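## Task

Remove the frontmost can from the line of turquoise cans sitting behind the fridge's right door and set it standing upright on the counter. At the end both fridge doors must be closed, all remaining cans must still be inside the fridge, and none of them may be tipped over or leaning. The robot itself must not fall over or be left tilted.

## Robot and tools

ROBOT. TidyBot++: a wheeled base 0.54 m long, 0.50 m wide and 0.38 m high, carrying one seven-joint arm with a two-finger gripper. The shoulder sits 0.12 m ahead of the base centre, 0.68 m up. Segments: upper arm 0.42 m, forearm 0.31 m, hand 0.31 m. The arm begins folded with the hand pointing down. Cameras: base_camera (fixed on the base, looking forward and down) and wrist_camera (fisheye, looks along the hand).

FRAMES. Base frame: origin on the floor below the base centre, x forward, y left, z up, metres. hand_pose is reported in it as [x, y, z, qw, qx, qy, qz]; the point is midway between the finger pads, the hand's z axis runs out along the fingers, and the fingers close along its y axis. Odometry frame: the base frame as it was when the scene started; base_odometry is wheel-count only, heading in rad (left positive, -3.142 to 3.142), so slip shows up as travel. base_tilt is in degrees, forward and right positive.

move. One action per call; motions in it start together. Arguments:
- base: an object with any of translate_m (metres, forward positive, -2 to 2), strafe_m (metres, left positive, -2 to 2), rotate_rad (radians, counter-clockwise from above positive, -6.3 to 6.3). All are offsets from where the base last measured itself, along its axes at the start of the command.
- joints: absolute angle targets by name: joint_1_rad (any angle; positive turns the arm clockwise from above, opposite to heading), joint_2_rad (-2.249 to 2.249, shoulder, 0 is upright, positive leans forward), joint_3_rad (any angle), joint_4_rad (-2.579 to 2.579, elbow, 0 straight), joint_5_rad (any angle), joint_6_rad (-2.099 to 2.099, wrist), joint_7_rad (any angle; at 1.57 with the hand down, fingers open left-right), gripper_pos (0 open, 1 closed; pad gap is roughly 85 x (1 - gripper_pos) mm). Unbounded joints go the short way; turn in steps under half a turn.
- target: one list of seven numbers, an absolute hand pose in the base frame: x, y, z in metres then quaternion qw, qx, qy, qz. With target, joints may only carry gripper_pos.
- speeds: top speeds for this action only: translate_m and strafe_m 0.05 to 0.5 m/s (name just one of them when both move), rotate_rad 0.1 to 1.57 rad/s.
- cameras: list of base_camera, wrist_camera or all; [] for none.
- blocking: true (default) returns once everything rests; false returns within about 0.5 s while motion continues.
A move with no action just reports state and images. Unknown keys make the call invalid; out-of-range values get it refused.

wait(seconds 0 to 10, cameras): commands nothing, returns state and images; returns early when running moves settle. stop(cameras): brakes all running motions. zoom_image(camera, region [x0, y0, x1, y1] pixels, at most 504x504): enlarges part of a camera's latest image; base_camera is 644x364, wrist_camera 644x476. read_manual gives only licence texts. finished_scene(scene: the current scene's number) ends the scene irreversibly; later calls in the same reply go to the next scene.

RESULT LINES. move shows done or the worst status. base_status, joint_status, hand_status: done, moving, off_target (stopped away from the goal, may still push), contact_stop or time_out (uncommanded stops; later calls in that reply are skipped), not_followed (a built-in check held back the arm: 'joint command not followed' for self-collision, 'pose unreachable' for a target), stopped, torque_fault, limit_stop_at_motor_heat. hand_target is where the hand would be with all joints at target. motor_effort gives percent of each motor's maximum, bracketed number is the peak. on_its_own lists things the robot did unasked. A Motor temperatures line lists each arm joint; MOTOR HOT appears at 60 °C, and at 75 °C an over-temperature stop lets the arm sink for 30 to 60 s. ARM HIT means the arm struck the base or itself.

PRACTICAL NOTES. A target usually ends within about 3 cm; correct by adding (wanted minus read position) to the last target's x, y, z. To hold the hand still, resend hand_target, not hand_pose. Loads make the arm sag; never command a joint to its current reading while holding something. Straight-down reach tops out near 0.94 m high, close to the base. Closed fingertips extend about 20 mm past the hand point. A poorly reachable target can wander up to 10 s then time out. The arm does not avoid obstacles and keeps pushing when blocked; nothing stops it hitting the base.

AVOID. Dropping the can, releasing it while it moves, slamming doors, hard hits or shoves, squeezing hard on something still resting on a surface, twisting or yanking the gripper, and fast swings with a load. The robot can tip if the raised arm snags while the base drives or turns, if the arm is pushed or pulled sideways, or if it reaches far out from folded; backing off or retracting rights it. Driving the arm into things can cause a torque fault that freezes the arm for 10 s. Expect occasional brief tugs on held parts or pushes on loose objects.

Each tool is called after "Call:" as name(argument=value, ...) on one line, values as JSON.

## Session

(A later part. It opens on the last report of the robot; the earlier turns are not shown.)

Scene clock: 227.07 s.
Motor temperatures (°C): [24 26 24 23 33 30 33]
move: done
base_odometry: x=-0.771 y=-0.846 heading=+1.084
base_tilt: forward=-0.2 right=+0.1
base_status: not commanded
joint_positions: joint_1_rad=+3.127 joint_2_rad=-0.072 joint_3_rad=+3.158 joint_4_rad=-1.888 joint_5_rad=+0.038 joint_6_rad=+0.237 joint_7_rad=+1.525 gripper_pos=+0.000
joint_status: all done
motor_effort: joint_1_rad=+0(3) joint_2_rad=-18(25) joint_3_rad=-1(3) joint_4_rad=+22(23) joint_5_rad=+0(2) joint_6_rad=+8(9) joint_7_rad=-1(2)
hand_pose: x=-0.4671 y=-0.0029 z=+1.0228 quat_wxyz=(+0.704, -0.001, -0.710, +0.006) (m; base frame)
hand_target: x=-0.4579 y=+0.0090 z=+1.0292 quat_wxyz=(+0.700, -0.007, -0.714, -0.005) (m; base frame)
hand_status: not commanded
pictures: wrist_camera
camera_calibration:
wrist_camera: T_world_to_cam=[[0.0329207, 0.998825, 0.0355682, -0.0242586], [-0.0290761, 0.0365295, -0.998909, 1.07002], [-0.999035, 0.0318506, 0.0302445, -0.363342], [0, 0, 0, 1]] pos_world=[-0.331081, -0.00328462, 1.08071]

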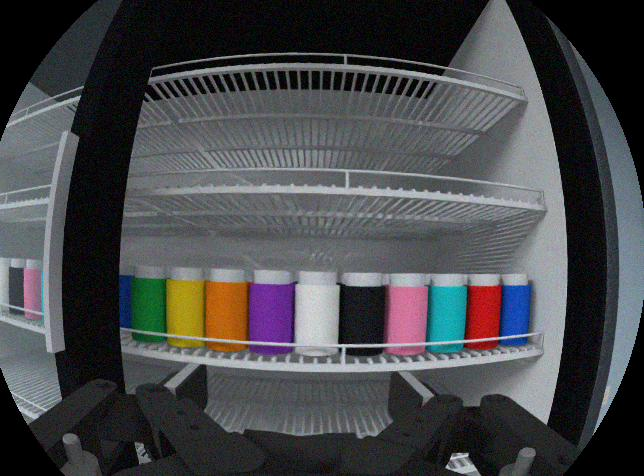

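Call:
move(joints={"joint_1_rad":3.915,"joint_2_rad":0.07,"joint_4_rad":-1.86,"joint_5_rad":1.19,"joint_6_rad":0.8,"joint_7_rad":0.53}, cameras=["wrist_camera"])

Scene clock: 230.00 s.
Motor temperatures (°C): [24 26 24 23 33 30 33]
move: done
base_odometry: x=-0.771 y=-0.846 heading=+1.084
base_tilt: forward=-0.2 right=+0.1
base_status: not commanded
joint_positions: joint_1_rad=+3.901 joint_2_rad=+0.053 joint_3_rad=+3.158 joint_4_rad=-1.868 joint_5_rad=+1.147 joint_6_rad=+0.762 joint_7_rad=+0.578 gripper_pos=+0.000
joint_status: all done
motor_effort: joint_1_rad=+0(2) joint_2_rad=-21(22) joint_3_rad=-1(2) joint_4_rad=+21(24) joint_5_rad=-5(6) joint_6_rad=+4(9) joint_7_rad=-1(2)
hand_pose: x=-0.4186 y=+0.2508 z=+0.9994 quat_wxyz=(+0.712, -0.021, -0.700, -0.047) (m; base frame)
hand_target: x=-0.4203 y=+0.2490 z=+0.9919 quat_wxyz=(+0.708, -0.017, -0.706, -0.027) (m; base frame)
hand_status: not commanded
pictures: wrist_camera
camera_calibration:
wrist_camera: T_world_to_cam=[[0.136378, 0.987387, 0.0804175, -0.277051], [-0.0466525, 0.087487, -0.995073, 1.01485], [-0.989558, 0.131955, 0.0579954, -0.371043], [0, 0, 0, 1]] pos_world=[-0.282039, 0.233731, 1.05365]

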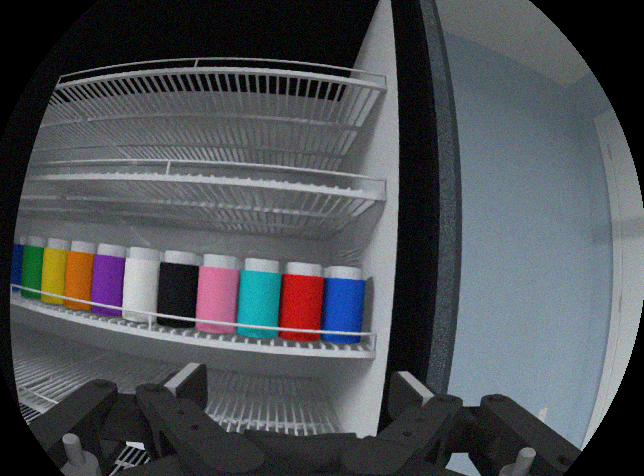

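Call:
move(base={"translate_m":-0.22,"strafe_m":0.03}, speeds={"translate_m":0.3}, joints={"joint_1_rad":3.82})

Scene clock: 231.77 s.
Motor temperatures (°C): [24 26 24 23 33 30 33]
move: done
base_odometry: x=-0.900 y=-1.027 heading=+1.084
base_tilt: forward=-0.2 right=+0.1
base_status: done
joint_positions: joint_1_rad=+3.827 joint_2_rad=+0.064 joint_3_rad=+3.158 joint_4_rad=-1.866 joint_5_rad=+1.151 joint_6_rad=+0.767 joint_7_rad=+0.576 gripper_pos=+0.000
joint_status: all done
motor_effort: joint_1_rad=+0(2) joint_2_rad=-21(23) joint_3_rad=-1(3) joint_4_rad=+21(22) joint_5_rad=-5(5) joint_6_rad=+4(5) joint_7_rad=-1(2)
hand_pose: x=-0.4385 y=+0.2111 z=+0.9947 quat_wxyz=(+0.711, +0.006, -0.703, -0.017) (m; base frame)
hand_target: x=-0.4414 y=+0.1967 z=+0.9919 quat_wxyz=(+0.708, +0.016, -0.706, +0.007) (m; base frame)
hand_status: not commanded
pictures: base_camera, wrist_camera
camera_calibration:
wrist_camera: T_world_to_cam=[[0.0567593, 0.995474, 0.0762236, -0.267217], [-0.0473259, 0.0789435, -0.995755, 1.01487], [-0.997266, 0.052911, 0.0515924, -0.365595], [0, 0, 0, 1]] pos_world=[-0.301399, 0.205235, 1.04979]

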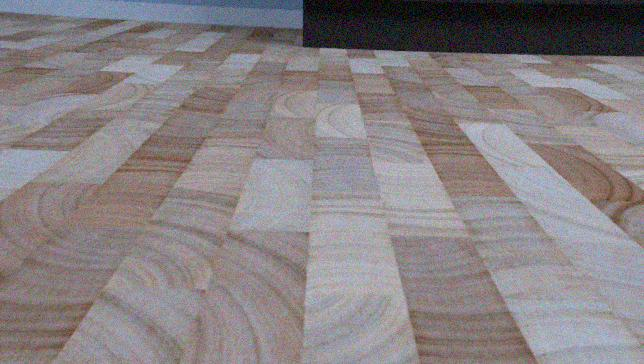

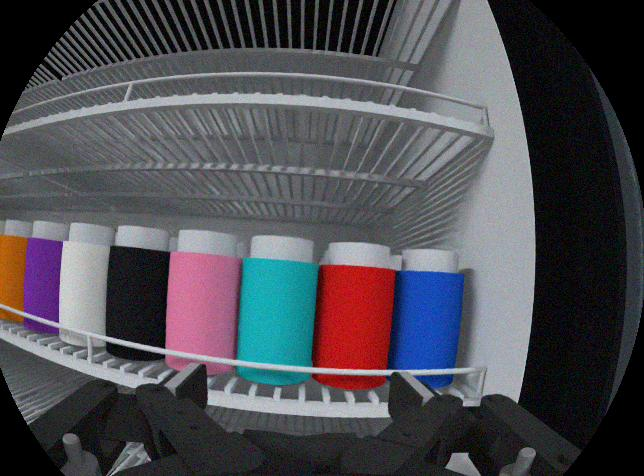

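Call:
move(base={"strafe_m":-0.02}, speeds={"strafe_m":0.1}, cameras=["wrist_camera"])

Scene clock: 233.37 s.
Motor temperatures (°C): [24 26 24 23 33 30 33]
move: done
base_odometry: x=-0.883 y=-1.036 heading=+1.084
base_tilt: forward=-0.2 right=+0.1
base_status: done
joint_positions: joint_1_rad=+3.823 joint_2_rad=+0.065 joint_3_rad=+3.158 joint_4_rad=-1.865 joint_5_rad=+1.152 joint_6_rad=+0.771 joint_7_rad=+0.575 gripper_pos=+0.000
joint_status: not commanded
motor_effort: joint_1_rad=+0(2) joint_2_rad=-21(23) joint_3_rad=-1(3) joint_4_rad=+21(21) joint_5_rad=-5(5) joint_6_rad=+4(5) joint_7_rad=-1(1)
hand_pose: x=-0.4397 y=+0.2077 z=+0.9946 quat_wxyz=(+0.711, +0.009, -0.703, -0.014) (m; base frame)
hand_target: x=-0.4414 y=+0.1967 z=+0.9919 quat_wxyz=(+0.708, +0.016, -0.706, +0.007) (m; base frame)
hand_status: not commanded
pictures: wrist_camera
camera_calibration:
wrist_camera: T_world_to_cam=[[0.0487213, 0.995884, 0.0764299, -0.267598], [-0.0484733, 0.0787882, -0.995712, 1.01448], [-0.997635, 0.0448076, 0.0521124, -0.365634], [0, 0, 0, 1]] pos_world=[-0.302557, 0.202951, 1.04963]

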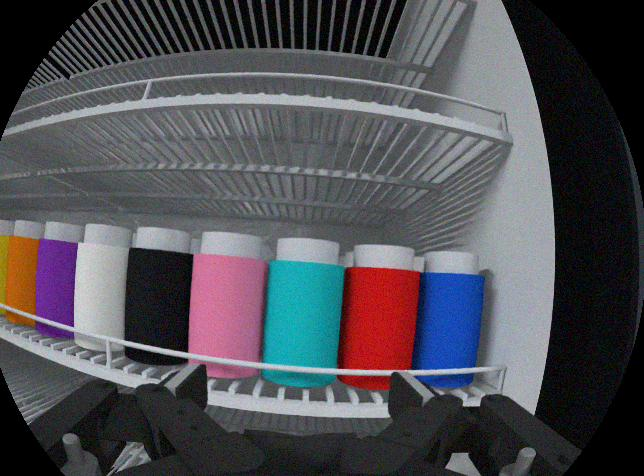

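Call:
move(base={"translate_m":-0.09}, joints={"gripper_pos":0.28}, speeds={"translate_m":0.1}, cameras=["wrist_camera"])

Scene clock: 234.97 s.
Motor temperatures (°C): [24 26 24 23 33 30 33]
move: done
base_odometry: x=-0.925 y=-1.116 heading=+1.084
base_tilt: forward=-0.2 right=+0.1
base_status: done
joint_positions: joint_1_rad=+3.823 joint_2_rad=+0.066 joint_3_rad=+3.158 joint_4_rad=-1.865 joint_5_rad=+1.153 joint_6_rad=+0.771 joint_7_rad=+0.575 gripper_pos=+0.280
joint_status: all done
motor_effort: joint_1_rad=+0(2) joint_2_rad=-21(23) joint_3_rad=-1(2) joint_4_rad=+21(22) joint_5_rad=-5(5) joint_6_rad=+4(5) joint_7_rad=-1(1)
hand_pose: x=-0.4402 y=+0.2080 z=+0.9941 quat_wxyz=(+0.711, +0.009, -0.703, -0.014) (m; base frame)
hand_target: x=-0.4414 y=+0.1967 z=+0.9919 quat_wxyz=(+0.708, +0.016, -0.706, +0.007) (m; base frame)
hand_status: not commanded
pictures: wrist_camera
camera_calibration:
wrist_camera: T_world_to_cam=[[0.0484344, 0.995931, 0.0759949, -0.267485], [-0.0477118, 0.0783043, -0.995787, 1.01441], [-0.997686, 0.0446045, 0.0513102, -0.365235], [0, 0, 0, 1]] pos_world=[-0.303035, 0.203255, 1.04921]

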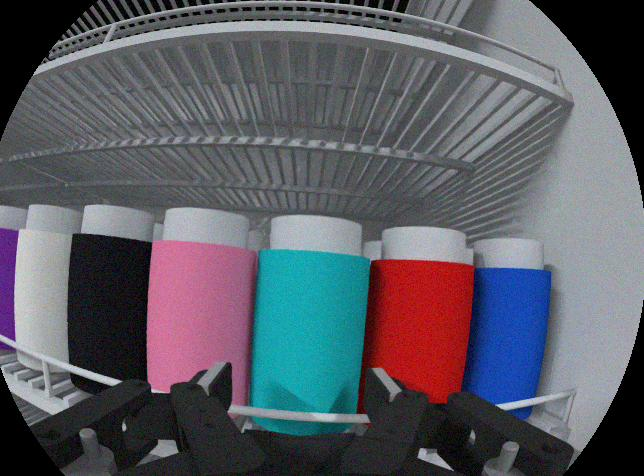

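Call:
move(base={"translate_m":-0.055,"strafe_m":0.005}, speeds={"translate_m":0.08}, cameras=["wrist_camera"])

Scene clock: 236.40 s.
Motor temperatures (°C): [24 26 24 23 33 30 33]
move: done
base_odometry: x=-0.955 y=-1.163 heading=+1.084
base_tilt: forward=-0.2 right=+0.1
base_status: done
joint_positions: joint_1_rad=+3.830 joint_2_rad=+0.063 joint_3_rad=+3.160 joint_4_rad=-1.862 joint_5_rad=+1.155 joint_6_rad=+0.773 joint_7_rad=+0.570 gripper_pos=+0.280
joint_status: not commanded
motor_effort: joint_1_rad=-2(4) joint_2_rad=-20(22) joint_3_rad=-4(5) joint_4_rad=+20(25) joint_5_rad=-4(6) joint_6_rad=+5(6) joint_7_rad=-1(1)
hand_pose: x=-0.4377 y=+0.2116 z=+0.9971 quat_wxyz=(+0.712, +0.007, -0.702, -0.016) (m; base frame)
hand_target: x=-0.4414 y=+0.1967 z=+0.9919 quat_wxyz=(+0.708, +0.016, -0.706, +0.007) (m; base frame)
hand_status: not commanded
pictures: wrist_camera
camera_calibration:
wrist_camera: T_world_to_cam=[[0.0550512, 0.995552, 0.0764523, -0.268932], [-0.0509752, 0.0792708, -0.995549, 1.01538], [-0.997181, 0.050909, 0.0551125, -0.367995], [0, 0, 0, 1]] pos_world=[-0.300393, 0.20598, 1.0517]

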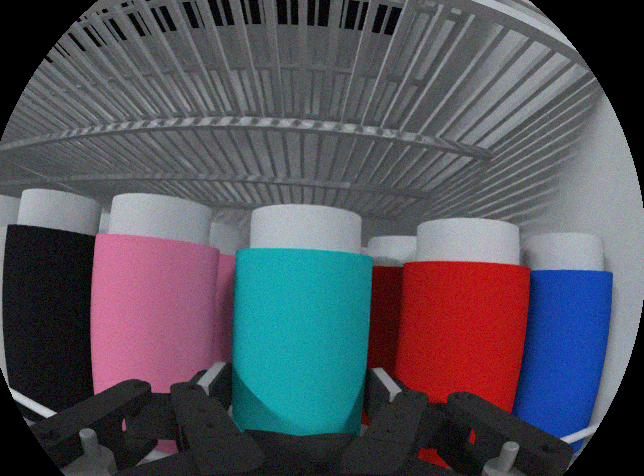

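Call:
move(joints={"joint_1_rad":3.793,"joint_2_rad":0.096,"joint_4_rad":-1.83,"joint_5_rad":1.174,"joint_6_rad":0.777,"joint_7_rad":0.54}, cameras=["wrist_camera"])

Call:
move(joints={"gripper_pos":0.0}, cameras=["wrist_camera"])

Scene clock: 237.30 s.
Motor temperatures (°C): [24 26 24 23 33 30 33]
move: done
base_odometry: x=-0.955 y=-1.163 heading=+1.084
base_tilt: forward=-0.2 right=+0.1
base_status: not commanded
joint_positions: joint_1_rad=+3.824 joint_2_rad=+0.073 joint_3_rad=+3.162 joint_4_rad=-1.851 joint_5_rad=+1.155 joint_6_rad=+0.773 joint_7_rad=+0.570 gripper_pos=+0.280
joint_status: all done
motor_effort: joint_1_rad=-3(4) joint_2_rad=-20(21) joint_3_rad=-4(6) joint_4_rad=+24(25) joint_5_rad=-6(6) joint_6_rad=+5(6) joint_7_rad=-1(1)
hand_pose: x=-0.4421 y=+0.2121 z=+0.9972 quat_wxyz=(+0.712, +0.008, -0.701, -0.015) (m; base frame)
hand_target: x=-0.4559 y=+0.1964 z=+0.9925 quat_wxyz=(+0.709, +0.017, -0.705, +0.006) (m; base frame)
hand_status: not commanded
pictures: wrist_camera
camera_calibration:
wrist_camera: T_world_to_cam=[[0.0509956, 0.995705, 0.077278, -0.271879], [-0.0517812, 0.0799107, -0.995456, 1.01466], [-0.997356, 0.0467623, 0.0556339, -0.372117], [0, 0, 0, 1]] pos_world=[-0.304728, 0.20703, 1.05176]

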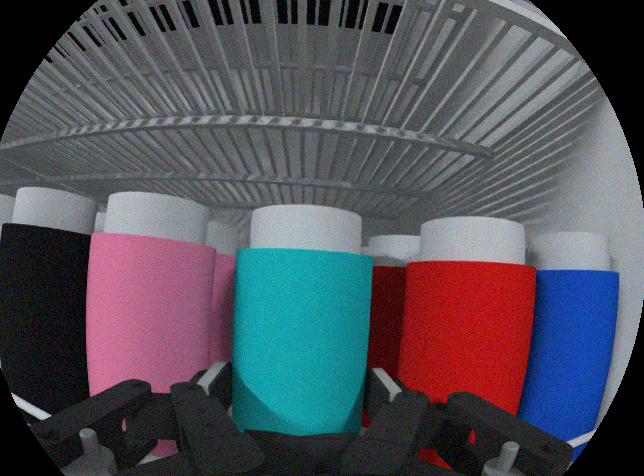

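Scene clock: 237.97 s.
Motor temperatures (°C): [24 26 24 23 33 30 33]
move: done
base_odometry: x=-0.955 y=-1.163 heading=+1.084
base_tilt: forward=-0.2 right=+0.1
base_status: not commanded
joint_positions: joint_1_rad=+3.809 joint_2_rad=+0.077 joint_3_rad=+3.162 joint_4_rad=-1.846 joint_5_rad=+1.155 joint_6_rad=+0.774 joint_7_rad=+0.570 gripper_pos=+0.001
joint_status: all done
motor_effort: joint_1_rad=-1(4) joint_2_rad=-21(22) joint_3_rad=-2(5) joint_4_rad=+23(24) joint_5_rad=-6(6) joint_6_rad=+4(7) joint_7_rad=+0(1)
hand_pose: x=-0.4465 y=+0.2045 z=+0.9980 quat_wxyz=(+0.713, +0.014, -0.701, -0.010) (m; base frame)
hand_target: x=-0.4559 y=+0.1964 z=+0.9925 quat_wxyz=(+0.709, +0.017, -0.705, +0.006) (m; base frame)
hand_status: not commanded
pictures: wrist_camera
camera_calibration:
wrist_camera: T_world_to_cam=[[0.0354381, 0.996325, 0.0779799, -0.271893], [-0.0545525, 0.0798411, -0.995314, 1.01447], [-0.997882, 0.031018, 0.0571814, -0.37479], [0, 0, 0, 1]] pos_world=[-0.309019, 0.201523, 1.05235]

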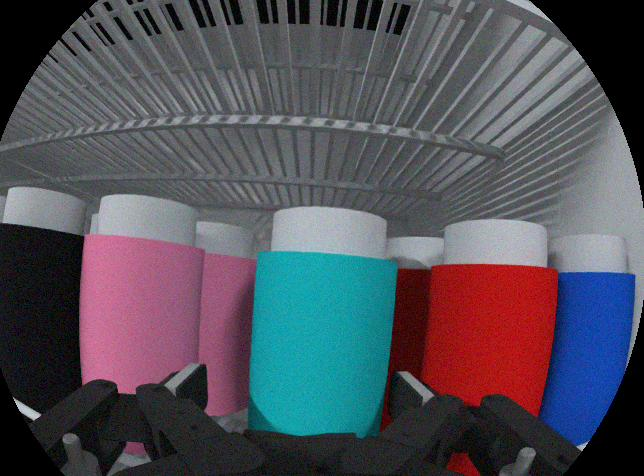

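Call:
move(base={"strafe_m":0.01}, joints={"gripper_pos":0.1}, speeds={"strafe_m":0.05}, cameras=["wrist_camera"])

Scene clock: 239.67 s.
Motor temperatures (°C): [24 26 24 23 33 30 33]
move: done
base_odometry: x=-0.964 y=-1.158 heading=+1.084
base_tilt: forward=-0.2 right=+0.1
base_status: done
joint_positions: joint_1_rad=+3.798 joint_2_rad=+0.079 joint_3_rad=+3.161 joint_4_rad=-1.837 joint_5_rad=+1.155 joint_6_rad=+0.774 joint_7_rad=+0.570 gripper_pos=+0.100
joint_status: all done
motor_effort: joint_1_rad=+1(3) joint_2_rad=-21(22) joint_3_rad=+0(2) joint_4_rad=+21(22) joint_5_rad=-5(6) joint_6_rad=+3(5) joint_7_rad=-1(1)
hand_pose: x=-0.4500 y=+0.1988 z=+1.0019 quat_wxyz=(+0.715, +0.020, -0.699, -0.007) (m; base frame)
hand_target: x=-0.4559 y=+0.1964 z=+0.9925 quat_wxyz=(+0.709, +0.017, -0.705, +0.006) (m; base frame)
hand_status: not commanded
pictures: wrist_camera
camera_calibration:
wrist_camera: T_world_to_cam=[[0.0242474, 0.996308, 0.0823603, -0.275842], [-0.0611786, 0.0837089, -0.99461, 1.01409], [-0.997832, 0.0190781, 0.0629824, -0.38171], [0, 0, 0, 1]] pos_world=[-0.312153, 0.197217, 1.05539]

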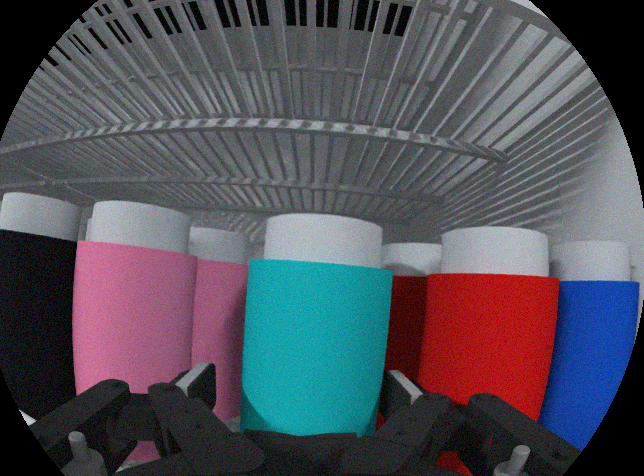

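Call:
move(base={"strafe_m":0.009}, speeds={"strafe_m":0.05}, cameras=["wrist_camera"])

Scene clock: 240.53 s.
Motor temperatures (°C): [24 26 24 23 33 30 33]
move: done
base_odometry: x=-0.972 y=-1.154 heading=+1.084
base_tilt: forward=-0.2 right=+0.1
base_status: done
joint_positions: joint_1_rad=+3.788 joint_2_rad=+0.080 joint_3_rad=+3.159 joint_4_rad=-1.836 joint_5_rad=+1.156 joint_6_rad=+0.777 joint_7_rad=+0.570 gripper_pos=+0.100
joint_status: not commanded
motor_effort: joint_1_rad=+2(5) joint_2_rad=-19(22) joint_3_rad=+0(4) joint_4_rad=+22(24) joint_5_rad=-6(7) joint_6_rad=+3(4) joint_7_rad=-1(1)
hand_pose: x=-0.4526 y=+0.1913 z=+1.0021 quat_wxyz=(+0.715, +0.025, -0.698, -0.002) (m; base frame)
hand_target: x=-0.4559 y=+0.1964 z=+0.9925 quat_wxyz=(+0.709, +0.017, -0.705, +0.006) (m; base frame)
hand_status: not commanded
pictures: wrist_camera
camera_calibration:
wrist_camera: T_world_to_cam=[[0.00941918, 0.996511, 0.0829303, -0.275662], [-0.0634058, 0.0833623, -0.9945, 1.01376], [-0.997943, 0.00410911, 0.0639698, -0.382341], [0, 0, 0, 1]] pos_world=[-0.314679, 0.191762, 1.0555]

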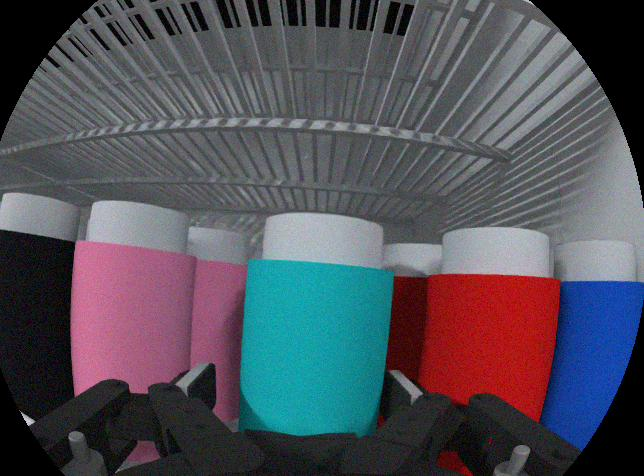

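Call:
move(base={"strafe_m":-0.009}, speeds={"strafe_m":0.05}, joints={"gripper_pos":0.05}, cameras=[])

Call:
move(base={"translate_m":-0.02}, speeds={"translate_m":0.05}, cameras=["wrist_camera"])

Scene clock: 241.33 s.
Motor temperatures (°C): [24 26 24 23 33 30 33]
move: done
base_odometry: x=-0.963 y=-1.158 heading=+1.084
base_tilt: forward=-0.2 right=+0.1
base_status: done
joint_positions: joint_1_rad=+3.794 joint_2_rad=+0.086 joint_3_rad=+3.161 joint_4_rad=-1.831 joint_5_rad=+1.156 joint_6_rad=+0.777 joint_7_rad=+0.570 gripper_pos=+0.050
joint_status: all done
motor_effort: joint_1_rad=+1(4) joint_2_rad=-21(23) joint_3_rad=-1(5) joint_4_rad=+21(23) joint_5_rad=-5(7) joint_6_rad=+4(7) joint_7_rad=-1(1)
hand_pose: x=-0.4530 y=+0.1975 z=+1.0011 quat_wxyz=(+0.715, +0.022, -0.699, -0.005) (m; base frame)
hand_target: x=-0.4559 y=+0.1964 z=+0.9925 quat_wxyz=(+0.709, +0.017, -0.705, +0.006) (m; base frame)
hand_status: not commanded
pictures: none
No camera images: "cameras" was empty.

Scene clock: 242.10 s.
Motor temperatures (°C): [24 26 24 23 33 30 33]
move: done
base_odometry: x=-0.973 y=-1.176 heading=+1.084
base_tilt: forward=-0.2 right=+0.1
base_status: done
joint_positions: joint_1_rad=+3.796 joint_2_rad=+0.085 joint_3_rad=+3.161 joint_4_rad=-1.828 joint_5_rad=+1.156 joint_6_rad=+0.777 joint_7_rad=+0.570 gripper_pos=+0.050
joint_status: not commanded
motor_effort: joint_1_rad=+0(3) joint_2_rad=-18(22) joint_3_rad=-2(4) joint_4_rad=+21(24) joint_5_rad=-5(6) joint_6_rad=+4(5) joint_7_rad=-1(1)
hand_pose: x=-0.4525 y=+0.1986 z=+1.0033 quat_wxyz=(+0.716, +0.022, -0.698, -0.006) (m; base frame)
hand_target: x=-0.4559 y=+0.1964 z=+0.9925 quat_wxyz=(+0.709, +0.017, -0.705, +0.006) (m; base frame)
hand_status: not commanded
pictures: wrist_camera
camera_calibration:
wrist_camera: T_world_to_cam=[[0.0197411, 0.996202, 0.0848091, -0.280122], [-0.0643716, 0.0859161, -0.994221, 1.0131], [-0.997731, 0.0141678, 0.0658232, -0.386175], [0, 0, 0, 1]] pos_world=[-0.314554, 0.197488, 1.05642]

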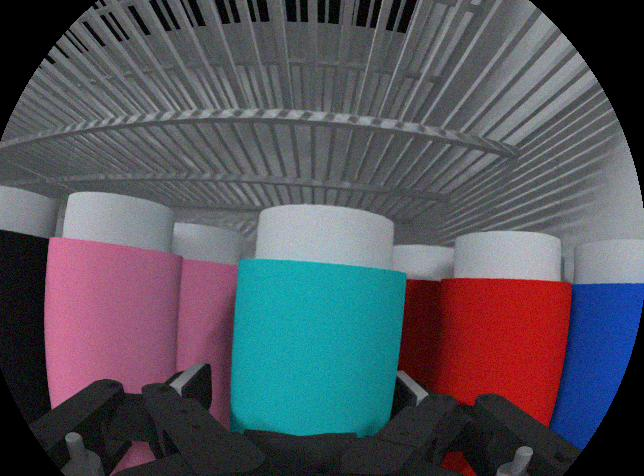

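Call:
move(joints={"joint_1_rad":3.768,"joint_2_rad":0.135,"joint_4_rad":-1.802,"joint_5_rad":1.158,"joint_6_rad":0.77,"joint_7_rad":0.55}, cameras=["wrist_camera"])

Scene clock: 242.83 s.
Motor temperatures (°C): [24 26 24 23 33 30 33]
move: off_target
base_odometry: x=-0.973 y=-1.176 heading=+1.084
base_tilt: forward=-0.2 right=+0.1
base_status: not commanded
joint_positions: joint_1_rad=+3.792 joint_2_rad=+0.092 joint_3_rad=+3.161 joint_4_rad=-1.819 joint_5_rad=+1.156 joint_6_rad=+0.777 joint_7_rad=+0.570 gripper_pos=+0.050
joint_status: joint_2_rad off_target (ended at +0.092, target +0.135); the others done
motor_effort: joint_1_rad=-2(2) joint_2_rad=-17(19) joint_3_rad=-3(3) joint_4_rad=+24(24) joint_5_rad=-6(6) joint_6_rad=+3(4) joint_7_rad=+0(2)
hand_pose: x=-0.4560 y=+0.1981 z=+1.0035 quat_wxyz=(+0.716, +0.024, -0.697, -0.005) (m; base frame)
hand_target: x=-0.4730 y=+0.1944 z=+0.9865 quat_wxyz=(+0.708, +0.019, -0.706, +0.014) (m; base frame)
hand_status: not commanded
pictures: wrist_camera
camera_calibration:
wrist_camera: T_world_to_cam=[[0.0155095, 0.996216, 0.0855116, -0.282235], [-0.0654092, 0.0863496, -0.994115, 1.01246], [-0.997738, 0.00982495, 0.0665009, -0.389431], [0, 0, 0, 1]] pos_world=[-0.317949, 0.197568, 1.05653]

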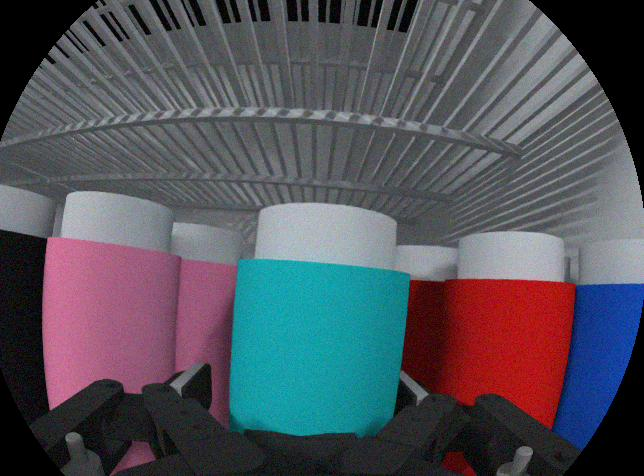

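Call:
move(base={"translate_m":-0.01}, speeds={"translate_m":0.05}, cameras=[])

Call:
move(joints={"gripper_pos":0.2}, cameras=["wrist_camera"])

Scene clock: 243.67 s.
Motor temperatures (°C): [24 26 24 23 33 30 33]
move: done
base_odometry: x=-0.978 y=-1.185 heading=+1.084
base_tilt: forward=-0.2 right=+0.1
base_status: done
joint_positions: joint_1_rad=+3.792 joint_2_rad=+0.094 joint_3_rad=+3.162 joint_4_rad=-1.817 joint_5_rad=+1.156 joint_6_rad=+0.777 joint_7_rad=+0.570 gripper_pos=+0.050
joint_status: not commanded
motor_effort: joint_1_rad=-3(5) joint_2_rad=-14(19) joint_3_rad=-4(5) joint_4_rad=+23(26) joint_5_rad=-6(7) joint_6_rad=+2(4) joint_7_rad=-1(2)
hand_pose: x=-0.4565 y=+0.1991 z=+1.0038 quat_wxyz=(+0.716, +0.024, -0.697, -0.006) (m; base frame)
hand_target: x=-0.4730 y=+0.1944 z=+0.9865 quat_wxyz=(+0.708, +0.019, -0.706, +0.014) (m; base frame)
hand_status: not commanded
pictures: none
No camera images: "cameras" was empty.

Scene clock: 244.23 s.
Motor temperatures (°C): [24 26 24 23 33 30 33]
move: done
base_odometry: x=-0.978 y=-1.185 heading=+1.084
base_tilt: forward=-0.2 right=+0.1
base_status: not commanded
joint_positions: joint_1_rad=+3.790 joint_2_rad=+0.099 joint_3_rad=+3.162 joint_4_rad=-1.811 joint_5_rad=+1.156 joint_6_rad=+0.777 joint_7_rad=+0.570 gripper_pos=+0.200
joint_status: all done
motor_effort: joint_1_rad=-2(4) joint_2_rad=-18(19) joint_3_rad=-4(5) joint_4_rad=+22(23) joint_5_rad=-5(5) joint_6_rad=+4(4) joint_7_rad=-2(2)
hand_pose: x=-0.4583 y=+0.1996 z=+1.0042 quat_wxyz=(+0.717, +0.025, -0.697, -0.005) (m; base frame)
hand_target: x=-0.4730 y=+0.1944 z=+0.9865 quat_wxyz=(+0.708, +0.019, -0.706, +0.014) (m; base frame)
hand_status: not commanded
pictures: wrist_camera
camera_calibration:
wrist_camera: T_world_to_cam=[[0.0152518, 0.996102, 0.0868771, -0.285176], [-0.0667737, 0.0877079, -0.993906, 1.01179], [-0.997652, 0.00935774, 0.0678511, -0.393031], [0, 0, 0, 1]] pos_world=[-0.320198, 0.199001, 1.05707]

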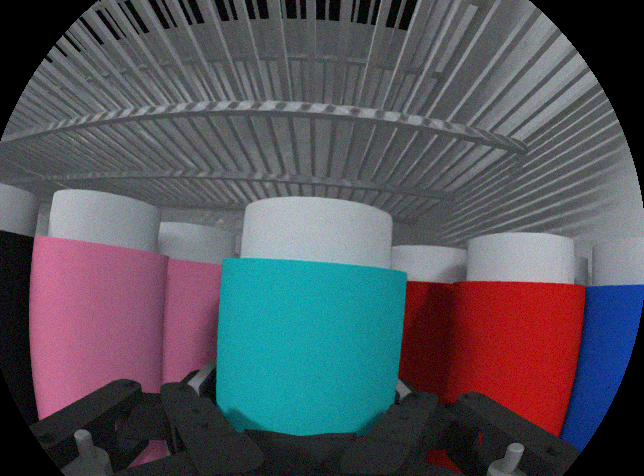

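Call:
move(joints={"gripper_pos":0.3}, cameras=[])

Call:
move(joints={"gripper_pos":0.45}, cameras=["wrist_camera"])

Scene clock: 244.83 s.
Motor temperatures (°C): [24 26 24 23 33 30 33]
move: done
base_odometry: x=-0.978 y=-1.185 heading=+1.084
base_tilt: forward=-0.2 right=+0.1
base_status: not commanded
joint_positions: joint_1_rad=+3.790 joint_2_rad=+0.102 joint_3_rad=+3.162 joint_4_rad=-1.808 joint_5_rad=+1.156 joint_6_rad=+0.777 joint_7_rad=+0.570 gripper_pos=+0.276
joint_status: all done
motor_effort: joint_1_rad=-1(2) joint_2_rad=-19(20) joint_3_rad=-2(4) joint_4_rad=+21(21) joint_5_rad=-5(5) joint_6_rad=+4(5) joint_7_rad=-1(1)
hand_pose: x=-0.4596 y=+0.2001 z=+1.0041 quat_wxyz=(+0.717, +0.025, -0.697, -0.005) (m; base frame)
hand_target: x=-0.4730 y=+0.1944 z=+0.9865 quat_wxyz=(+0.708, +0.019, -0.706, +0.014) (m; base frame)
hand_status: not commanded
pictures: none
No camera images: "cameras" was empty.

Scene clock: 245.40 s.
Motor temperatures (°C): [24 26 24 23 33 30 33]
move: off_target
base_odometry: x=-0.978 y=-1.185 heading=+1.084
base_tilt: forward=-0.2 right=+0.1
base_status: not commanded
joint_positions: joint_1_rad=+3.790 joint_2_rad=+0.102 joint_3_rad=+3.162 joint_4_rad=-1.808 joint_5_rad=+1.156 joint_6_rad=+0.777 joint_7_rad=+0.570 gripper_pos=+0.276
joint_status: gripper_pos off_target (ended at +0.276, target +0.450)
motor_effort: joint_1_rad=-2(2) joint_2_rad=-20(20) joint_3_rad=-3(3) joint_4_rad=+21(21) joint_5_rad=-5(5) joint_6_rad=+4(4) joint_7_rad=-1(1)
hand_pose: x=-0.4596 y=+0.2001 z=+1.0041 quat_wxyz=(+0.717, +0.025, -0.697, -0.005) (m; base frame)
hand_target: x=-0.4730 y=+0.1944 z=+0.9865 quat_wxyz=(+0.708, +0.019, -0.706, +0.014) (m; base frame)
hand_status: not commanded
pictures: wrist_camera
camera_calibration:
wrist_camera: T_world_to_cam=[[0.0146589, 0.996103, 0.0869712, -0.286081], [-0.0668271, 0.0877621, -0.993897, 1.01147], [-0.997657, 0.00875744, 0.0678531, -0.394224], [0, 0, 0, 1]] pos_world=[-0.321513, 0.19965, 1.05693]

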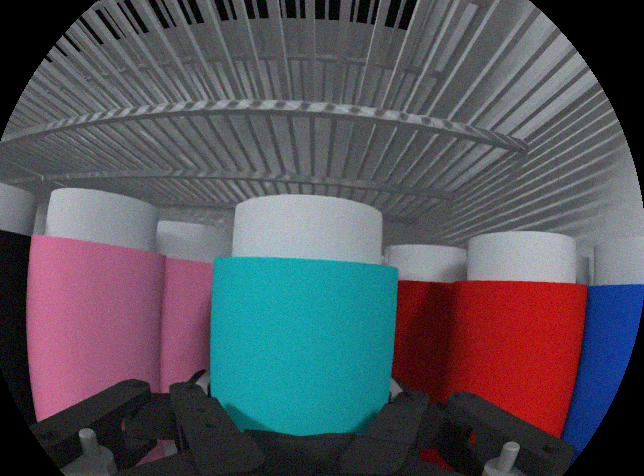

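Call:
move(joints={"joint_2_rad":0.1,"joint_4_rad":-1.765,"joint_5_rad":1.23,"joint_6_rad":0.765,"joint_7_rad":0.45}, cameras=["wrist_camera"])

Scene clock: 246.27 s.
Motor temperatures (°C): [24 26 24 23 33 30 33]
move: done
base_odometry: x=-0.978 y=-1.185 heading=+1.084
base_tilt: forward=-0.2 right=+0.1
base_status: not commanded
joint_positions: joint_1_rad=+3.790 joint_2_rad=+0.102 joint_3_rad=+3.165 joint_4_rad=-1.786 joint_5_rad=+1.214 joint_6_rad=+0.771 joint_7_rad=+0.487 gripper_pos=+0.276
joint_status: all done
motor_effort: joint_1_rad=-4(5) joint_2_rad=-24(24) joint_3_rad=-6(7) joint_4_rad=+24(24) joint_5_rad=-6(7) joint_6_rad=+6(8) joint_7_rad=-1(2)
hand_pose: x=-0.4608 y=+0.1986 z=+1.0038 quat_wxyz=(+0.709, +0.020, -0.705, +0.009) (m; base frame)
hand_target: x=-0.4667 y=+0.1841 z=+1.0124 quat_wxyz=(+0.711, +0.025, -0.703, +0.022) (m; base frame)
hand_status: not commanded
pictures: wrist_camera
camera_calibration:
wrist_camera: T_world_to_cam=[[0.000889468, 0.998159, 0.0606385, -0.264841], [-0.0453959, 0.0606163, -0.997128, 1.02982], [-0.998969, -0.00186582, 0.0453663, -0.371346], [0, 0, 0, 1]] pos_world=[-0.323978, 0.201237, 1.05977]

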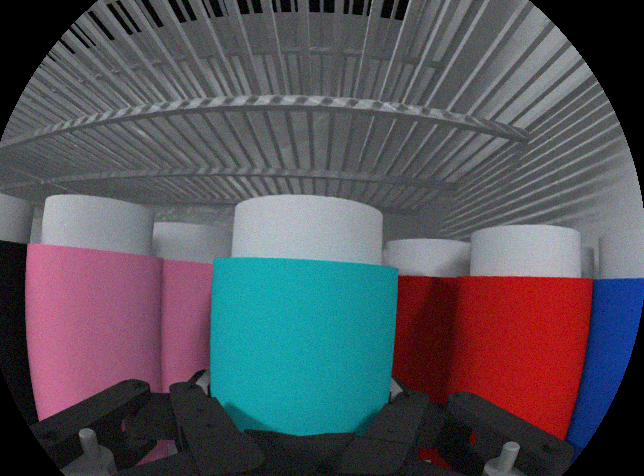

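Call:
move(joints={"joint_2_rad":0.07,"joint_4_rad":-1.725,"joint_5_rad":1.27,"joint_6_rad":0.76,"joint_7_rad":0.41}, cameras=["wrist_camera"])

Scene clock: 247.03 s.
Motor temperatures (°C): [24 26 24 23 33 30 33]
move: off_target
base_odometry: x=-0.978 y=-1.185 heading=+1.084
base_tilt: forward=-0.2 right=+0.1
base_status: not commanded
joint_positions: joint_1_rad=+3.790 joint_2_rad=+0.102 joint_3_rad=+3.167 joint_4_rad=-1.768 joint_5_rad=+1.258 joint_6_rad=+0.768 joint_7_rad=+0.453 gripper_pos=+0.276
joint_status: joint_4_rad off_target (ended at -1.768, target -1.725); the others done
motor_effort: joint_1_rad=-6(6) joint_2_rad=-26(26) joint_3_rad=-7(8) joint_4_rad=+28(28) joint_5_rad=-9(9) joint_6_rad=+7(9) joint_7_rad=-2(2)
hand_pose: x=-0.4615 y=+0.1979 z=+1.0044 quat_wxyz=(+0.704, +0.026, -0.710, +0.008) (m; base frame)
hand_target: x=-0.4607 y=+0.1778 z=+1.0428 quat_wxyz=(+0.720, +0.039, -0.693, +0.012) (m; base frame)
hand_status: not commanded
pictures: wrist_camera
camera_calibration:
wrist_camera: T_world_to_cam=[[-0.00764597, 0.997491, 0.0703815, -0.277756], [-0.0308477, 0.0701148, -0.997062, 1.03514], [-0.999495, -0.00979461, 0.0302342, -0.355489], [0, 0, 0, 1]] pos_world=[-0.325502, 0.200998, 1.06239]

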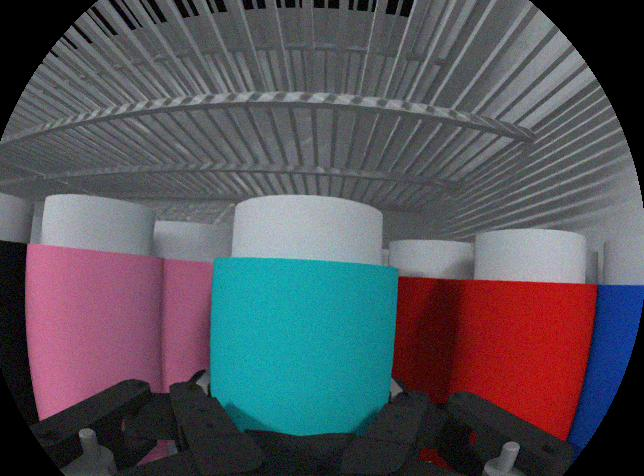

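Call:
move(joints={"joint_2_rad":0.045,"joint_4_rad":-1.695}, cameras=["wrist_camera"])

Scene clock: 247.70 s.
Motor temperatures (°C): [24 26 24 23 33 30 33]
move: off_target
base_odometry: x=-0.978 y=-1.185 heading=+1.084
base_tilt: forward=-0.2 right=+0.1
base_status: not commanded
joint_positions: joint_1_rad=+3.790 joint_2_rad=+0.100 joint_3_rad=+3.168 joint_4_rad=-1.755 joint_5_rad=+1.269 joint_6_rad=+0.767 joint_7_rad=+0.453 gripper_pos=+0.276
joint_status: joint_2_rad off_target (ended at +0.100, target +0.045); joint_4_rad off_target (ended at -1.755, target -1.695)
motor_effort: joint_1_rad=-5(7) joint_2_rad=-27(29) joint_3_rad=-6(8) joint_4_rad=+32(32) joint_5_rad=-11(11) joint_6_rad=+6(8) joint_7_rad=-1(1)
hand_pose: x=-0.4618 y=+0.1977 z=+1.0099 quat_wxyz=(+0.705, +0.033, -0.708, +0.003) (m; base frame)
hand_target: x=-0.4542 y=+0.1730 z=+1.0733 quat_wxyz=(+0.734, +0.051, -0.677, +0.000) (m; base frame)
hand_status: not commanded
pictures: wrist_camera
camera_calibration:
wrist_camera: T_world_to_cam=[[-0.00963013, 0.996075, 0.0879827, -0.296397], [-0.035283, 0.0875936, -0.995531, 1.03356], [-0.999331, -0.0126914, 0.0343009, -0.359452], [0, 0, 0, 1]] pos_world=[-0.325599, 0.200139, 1.06735]

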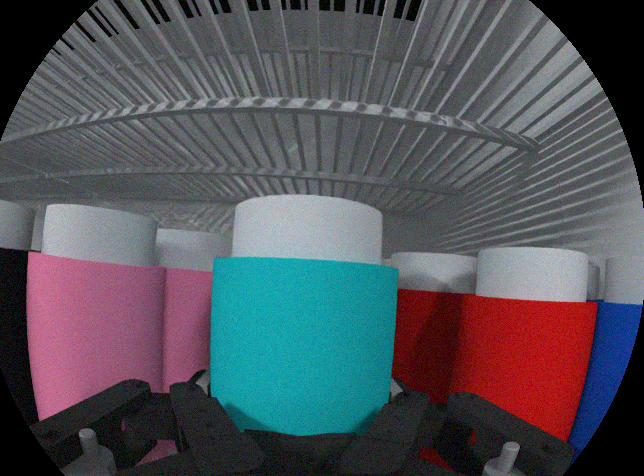

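Call:
move(joints={"joint_2_rad":0.01,"joint_4_rad":-1.665}, cameras=[])

Call:
move(joints={"joint_2_rad":-0.01,"joint_4_rad":-1.65}, cameras=["wrist_camera"])

Scene clock: 248.67 s.
Motor temperatures (°C): [24 26 24 23 33 30 33]
move: off_target
base_odometry: x=-0.978 y=-1.185 heading=+1.084
base_tilt: forward=-0.2 right=+0.1
base_status: not commanded
joint_positions: joint_1_rad=+3.789 joint_2_rad=+0.057 joint_3_rad=+3.168 joint_4_rad=-1.686 joint_5_rad=+1.269 joint_6_rad=+0.766 joint_7_rad=+0.453 gripper_pos=+0.276
joint_status: joint_2_rad off_target (ended at +0.057, target +0.010); the others done
motor_effort: joint_1_rad=-3(6) joint_2_rad=-25(31) joint_3_rad=-4(7) joint_4_rad=+25(33) joint_5_rad=-8(11) joint_6_rad=+5(8) joint_7_rad=-1(2)
hand_pose: x=-0.4528 y=+0.1905 z=+1.0724 quat_wxyz=(+0.734, +0.057, -0.676, -0.023) (m; base frame)
hand_target: x=-0.4428 y=+0.1648 z=+1.1092 quat_wxyz=(+0.751, +0.066, -0.657, -0.014) (m; base frame)
hand_status: not commanded
pictures: none
No camera images: "cameras" was empty.

Scene clock: 249.50 s.
Motor temperatures (°C): [24 26 24 24 33 30 33]
move: off_target
base_odometry: x=-0.978 y=-1.185 heading=+1.084
base_tilt: forward=-0.2 right=+0.1
base_status: not commanded
joint_positions: joint_1_rad=+3.781 joint_2_rad=+0.037 joint_3_rad=+3.168 joint_4_rad=-1.674 joint_5_rad=+1.269 joint_6_rad=+0.766 joint_7_rad=+0.453 gripper_pos=+0.276
joint_status: joint_2_rad off_target (ended at +0.037, target -0.010); the others done
motor_effort: joint_1_rad=+0(3) joint_2_rad=-24(28) joint_3_rad=-1(4) joint_4_rad=+25(27) joint_5_rad=-7(8) joint_6_rad=+3(6) joint_7_rad=-1(2)
hand_pose: x=-0.4483 y=+0.1813 z=+1.0898 quat_wxyz=(+0.742, +0.067, -0.666, -0.028) (m; base frame)
hand_target: x=-0.4356 y=+0.1595 z=+1.1283 quat_wxyz=(+0.759, +0.073, -0.646, -0.022) (m; base frame)
hand_status: not commanded
pictures: wrist_camera
camera_calibration:
wrist_camera: T_world_to_cam=[[-0.00293288, 0.984327, 0.176328, -0.378082], [-0.148701, 0.173939, -0.973465, 1.02455], [-0.988878, -0.0290752, 0.14586, -0.462803], [0, 0, 0, 1]] pos_world=[-0.306414, 0.180491, 1.13153]

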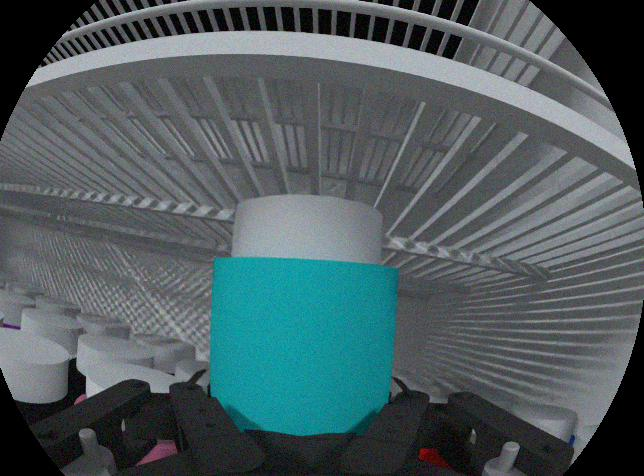

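Call:
move(joints={"joint_2_rad":0.0,"joint_4_rad":-1.72,"joint_1_rad":3.79}, cameras=["wrist_camera"])

Scene clock: 250.60 s.
Motor temperatures (°C): [24 26 24 24 33 30 33]
move: done
base_odometry: x=-0.978 y=-1.185 heading=+1.084
base_tilt: forward=-0.2 right=+0.1
base_status: not commanded
joint_positions: joint_1_rad=+3.787 joint_2_rad=+0.027 joint_3_rad=+3.168 joint_4_rad=-1.716 joint_5_rad=+1.268 joint_6_rad=+0.766 joint_7_rad=+0.446 gripper_pos=+0.276
joint_status: all done
motor_effort: joint_1_rad=-1(2) joint_2_rad=-21(24) joint_3_rad=-3(4) joint_4_rad=+21(25) joint_5_rad=-4(8) joint_6_rad=+4(4) joint_7_rad=-1(1)
hand_pose: x=-0.4431 y=+0.1821 z=+1.0732 quat_wxyz=(+0.735, +0.055, -0.676, -0.020) (m; base frame)
hand_target: x=-0.4355 y=+0.1744 z=+1.0848 quat_wxyz=(+0.740, +0.048, -0.671, -0.012) (m; base frame)
hand_status: not commanded
pictures: wrist_camera
camera_calibration:
wrist_camera: T_world_to_cam=[[-0.000813869, 0.988687, 0.149993, -0.347533], [-0.123923, 0.148737, -0.981081, 1.0327], [-0.992292, -0.019386, 0.1224, -0.433358], [0, 0, 0, 1]] pos_world=[-0.302326, 0.1816, 1.11833]

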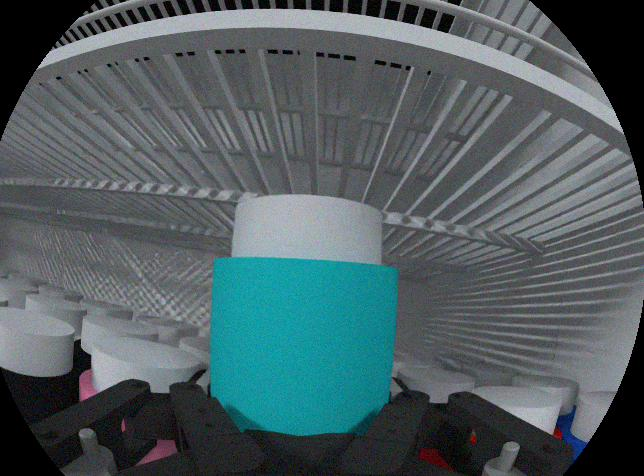

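Call:
move(joints={"joint_2_rad":0.01,"joint_4_rad":-1.75}, cameras=["wrist_camera"])

Scene clock: 251.27 s.
Motor temperatures (°C): [24 26 24 24 33 30 33]
move: done
base_odometry: x=-0.978 y=-1.185 heading=+1.084
base_tilt: forward=-0.2 right=+0.1
base_status: not commanded
joint_positions: joint_1_rad=+3.787 joint_2_rad=+0.026 joint_3_rad=+3.168 joint_4_rad=-1.719 joint_5_rad=+1.266 joint_6_rad=+0.766 joint_7_rad=+0.446 gripper_pos=+0.276
joint_status: all done
motor_effort: joint_1_rad=-2(2) joint_2_rad=-19(23) joint_3_rad=-3(4) joint_4_rad=+18(24) joint_5_rad=-2(6) joint_6_rad=+4(4) joint_7_rad=+0(1)
hand_pose: x=-0.4426 y=+0.1821 z=+1.0726 quat_wxyz=(+0.735, +0.054, -0.676, -0.019) (m; base frame)
hand_target: x=-0.4380 y=+0.1763 z=+1.0630 quat_wxyz=(+0.729, +0.039, -0.683, -0.003) (m; base frame)
hand_status: not commanded
pictures: wrist_camera
camera_calibration:
wrist_camera: T_world_to_cam=[[-0.000200393, 0.989219, 0.146445, -0.343487], [-0.12364, 0.145297, -0.981632, 1.03352], [-0.992327, -0.0183032, 0.122278, -0.432867], [0, 0, 0, 1]] pos_world=[-0.301829, 0.181693, 1.11777]

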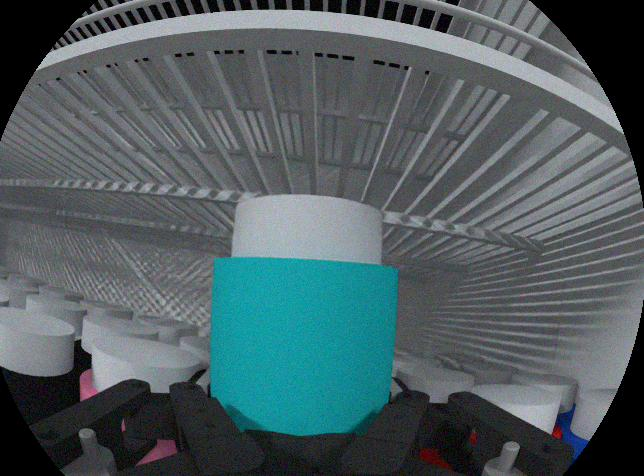

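Call:
move(joints={"joint_2_rad":0.01,"joint_4_rad":-1.77}, cameras=["wrist_camera"])

Scene clock: 251.87 s.
Motor temperatures (°C): [24 26 24 24 33 30 33]
move: off_target
base_odometry: x=-0.978 y=-1.185 heading=+1.084
base_tilt: forward=-0.2 right=+0.1
base_status: not commanded
joint_positions: joint_1_rad=+3.790 joint_2_rad=+0.022 joint_3_rad=+3.168 joint_4_rad=-1.725 joint_5_rad=+1.264 joint_6_rad=+0.766 joint_7_rad=+0.445 gripper_pos=+0.276
joint_status: joint_4_rad off_target (ended at -1.725, target -1.770); the others done
motor_effort: joint_1_rad=-3(3) joint_2_rad=-17(19) joint_3_rad=-3(4) joint_4_rad=+16(18) joint_5_rad=-1(2) joint_6_rad=+4(5) joint_7_rad=+0(1)
hand_pose: x=-0.4407 y=+0.1824 z=+1.0722 quat_wxyz=(+0.735, +0.052, -0.676, -0.019) (m; base frame)
hand_target: x=-0.4373 y=+0.1757 z=+1.0522 quat_wxyz=(+0.724, +0.035, -0.689, +0.001) (m; base frame)
hand_status: not commanded
pictures: wrist_camera
camera_calibration:
wrist_camera: T_world_to_cam=[[0.0023749, 0.989766, 0.14268, -0.338655], [-0.123376, 0.14188, -0.982165, 1.03463], [-0.992357, -0.0152707, 0.12245, -0.431661], [0, 0, 0, 1]] pos_world=[-0.29991, 0.181804, 1.11735]

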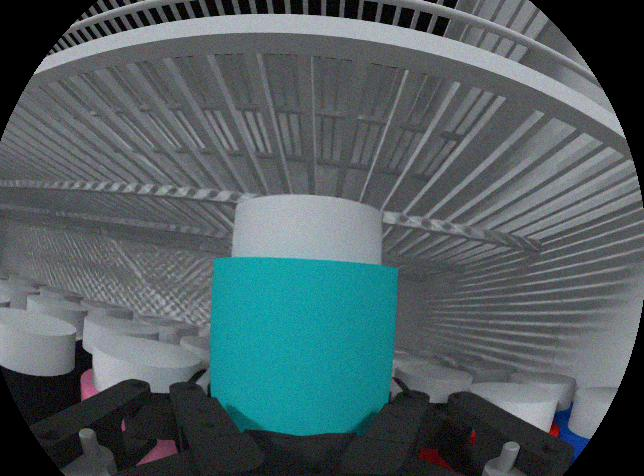

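Call:
move(joints={"joint_4_rad":-1.79}, cameras=["wrist_camera"])

Scene clock: 252.63 s.
Motor temperatures (°C): [24 26 24 24 33 30 33]
move: off_target
base_odometry: x=-0.978 y=-1.185 heading=+1.084
base_tilt: forward=-0.2 right=+0.1
base_status: not commanded
joint_positions: joint_1_rad=+3.793 joint_2_rad=+0.015 joint_3_rad=+3.168 joint_4_rad=-1.735 joint_5_rad=+1.258 joint_6_rad=+0.766 joint_7_rad=+0.443 gripper_pos=+0.276
joint_status: joint_4_rad off_target (ended at -1.735, target -1.790)
motor_effort: joint_1_rad=-3(3) joint_2_rad=-16(18) joint_3_rad=-4(5) joint_4_rad=+14(16) joint_5_rad=+1(1) joint_6_rad=+4(5) joint_7_rad=+0(1)
hand_pose: x=-0.4379 y=+0.1829 z=+1.0717 quat_wxyz=(+0.735, +0.047, -0.676, -0.018) (m; base frame)
hand_target: x=-0.4364 y=+0.1750 z=+1.0414 quat_wxyz=(+0.719, +0.030, -0.694, +0.006) (m; base frame)
hand_status: not commanded
pictures: wrist_camera
camera_calibration:
wrist_camera: T_world_to_cam=[[0.00635837, 0.990853, 0.134795, -0.328993], [-0.123822, 0.13454, -0.983141, 1.0366], [-0.992284, -0.0104394, 0.123545, -0.430807], [0, 0, 0, 1]] pos_world=[-0.297037, 0.182022, 1.1167]

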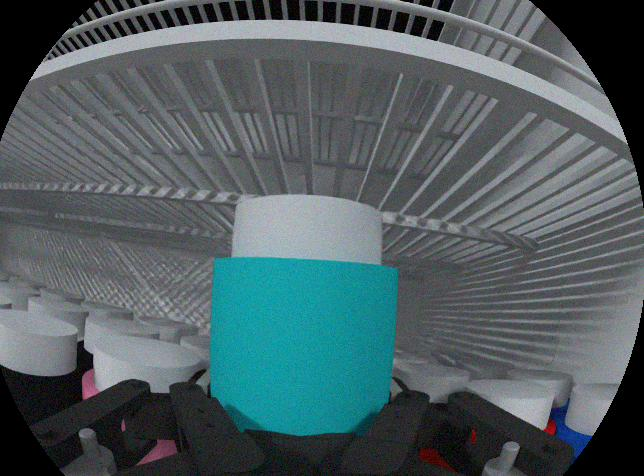

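Call:
move(joints={"joint_2_rad":0.005,"joint_4_rad":-1.71}, cameras=[])

Call:
move(base={"strafe_m":0.016}, speeds={"strafe_m":0.05}, cameras=[])

Call:
move(joints={"joint_2_rad":0.01,"joint_4_rad":-1.77}, cameras=["wrist_camera"])

Scene clock: 253.83 s.
Motor temperatures (°C): [24 26 24 24 33 30 33]
move: done
base_odometry: x=-0.978 y=-1.185 heading=+1.084
base_tilt: forward=-0.2 right=+0.1
base_status: not commanded
joint_positions: joint_1_rad=+3.793 joint_2_rad=+0.016 joint_3_rad=+3.168 joint_4_rad=-1.729 joint_5_rad=+1.265 joint_6_rad=+0.766 joint_7_rad=+0.443 gripper_pos=+0.276
joint_status: all done
motor_effort: joint_1_rad=+0(3) joint_2_rad=-22(23) joint_3_rad=-1(5) joint_4_rad=+24(24) joint_5_rad=-6(7) joint_6_rad=+4(5) joint_7_rad=-1(1)
hand_pose: x=-0.4384 y=+0.1827 z=+1.0727 quat_wxyz=(+0.735, +0.051, -0.676, -0.020) (m; base frame)
hand_target: x=-0.4373 y=+0.1758 z=+1.0875 quat_wxyz=(+0.741, +0.049, -0.670, -0.013) (m; base frame)
hand_status: not commanded
pictures: none
No camera images: "cameras" was empty.

Scene clock: 254.67 s.
Motor temperatures (°C): [24 26 24 24 33 30 33]
move: done
base_odometry: x=-0.992 y=-1.177 heading=+1.084
base_tilt: forward=-0.2 right=+0.1
base_status: done
joint_positions: joint_1_rad=+3.792 joint_2_rad=+0.017 joint_3_rad=+3.168 joint_4_rad=-1.729 joint_5_rad=+1.265 joint_6_rad=+0.766 joint_7_rad=+0.443 gripper_pos=+0.276
joint_status: not commanded
motor_effort: joint_1_rad=+0(3) joint_2_rad=-23(26) joint_3_rad=-1(4) joint_4_rad=+25(26) joint_5_rad=-8(8) joint_6_rad=+4(5) joint_7_rad=-1(2)
hand_pose: x=-0.4390 y=+0.1824 z=+1.0722 quat_wxyz=(+0.734, +0.051, -0.676, -0.019) (m; base frame)
hand_target: x=-0.4373 y=+0.1758 z=+1.0875 quat_wxyz=(+0.741, +0.049, -0.670, -0.013) (m; base frame)
hand_status: not commanded
pictures: none
No camera images: "cameras" was empty.

Scene clock: 255.47 s.
Motor temperatures (°C): [24 26 24 24 33 30 33]
move: done
base_odometry: x=-0.992 y=-1.177 heading=+1.084
base_tilt: forward=-0.2 right=+0.1
base_status: not commanded
joint_positions: joint_1_rad=+3.792 joint_2_rad=+0.021 joint_3_rad=+3.168 joint_4_rad=-1.779 joint_5_rad=+1.265 joint_6_rad=+0.766 joint_7_rad=+0.443 gripper_pos=+0.276
joint_status: all done
motor_effort: joint_1_rad=+1(1) joint_2_rad=-23(25) joint_3_rad=-1(1) joint_4_rad=+25(27) joint_5_rad=-8(8) joint_6_rad=+4(5) joint_7_rad=-1(1)
hand_pose: x=-0.4383 y=+0.1819 z=+1.0430 quat_wxyz=(+0.721, +0.039, -0.692, -0.007) (m; base frame)
hand_target: x=-0.4373 y=+0.1757 z=+1.0522 quat_wxyz=(+0.724, +0.035, -0.689, +0.001) (m; base frame)
hand_status: not commanded
pictures: wrist_camera
camera_calibration:
wrist_camera: T_world_to_cam=[[-0.00136021, 0.994002, 0.109355, -0.301564], [-0.0809796, 0.108886, -0.99075, 1.03987], [-0.996715, -0.0102031, 0.0803458, -0.384652], [0, 0, 0, 1]] pos_world=[-0.299591, 0.182603, 1.09413]

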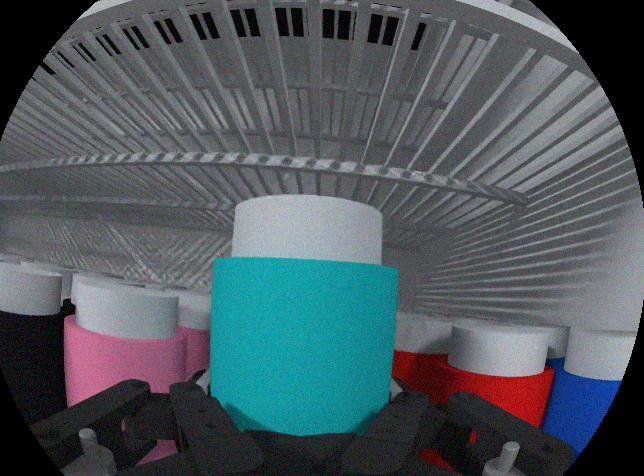

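Call:
move(base={"translate_m":0.15}, speeds={"translate_m":0.12}, cameras=["wrist_camera"])

Scene clock: 257.30 s.
Motor temperatures (°C): [24 26 24 24 33 30 33]
move: done
base_odometry: x=-0.922 y=-1.044 heading=+1.084
base_tilt: forward=-0.2 right=+0.1
base_status: done
joint_positions: joint_1_rad=+3.792 joint_2_rad=+0.026 joint_3_rad=+3.168 joint_4_rad=-1.779 joint_5_rad=+1.265 joint_6_rad=+0.766 joint_7_rad=+0.443 gripper_pos=+0.276
joint_status: not commanded
motor_effort: joint_1_rad=+1(2) joint_2_rad=-24(26) joint_3_rad=-1(2) joint_4_rad=+25(25) joint_5_rad=-7(8) joint_6_rad=+4(5) joint_7_rad=-1(2)
hand_pose: x=-0.4397 y=+0.1828 z=+1.0404 quat_wxyz=(+0.720, +0.038, -0.693, -0.006) (m; base frame)
hand_target: x=-0.4373 y=+0.1757 z=+1.0522 quat_wxyz=(+0.724, +0.035, -0.689, +0.001) (m; base frame)
hand_status: not commanded
pictures: wrist_camera
camera_calibration:
wrist_camera: T_world_to_cam=[[-0.00188347, 0.994311, 0.1065, -0.299555], [-0.0772605, 0.106037, -0.991356, 1.03984], [-0.997009, -0.0100954, 0.0766213, -0.382078], [0, 0, 0, 1]] pos_world=[-0.301161, 0.183732, 1.09203]

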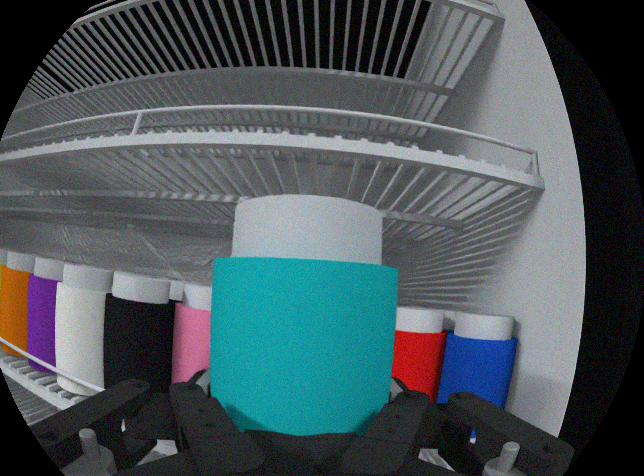

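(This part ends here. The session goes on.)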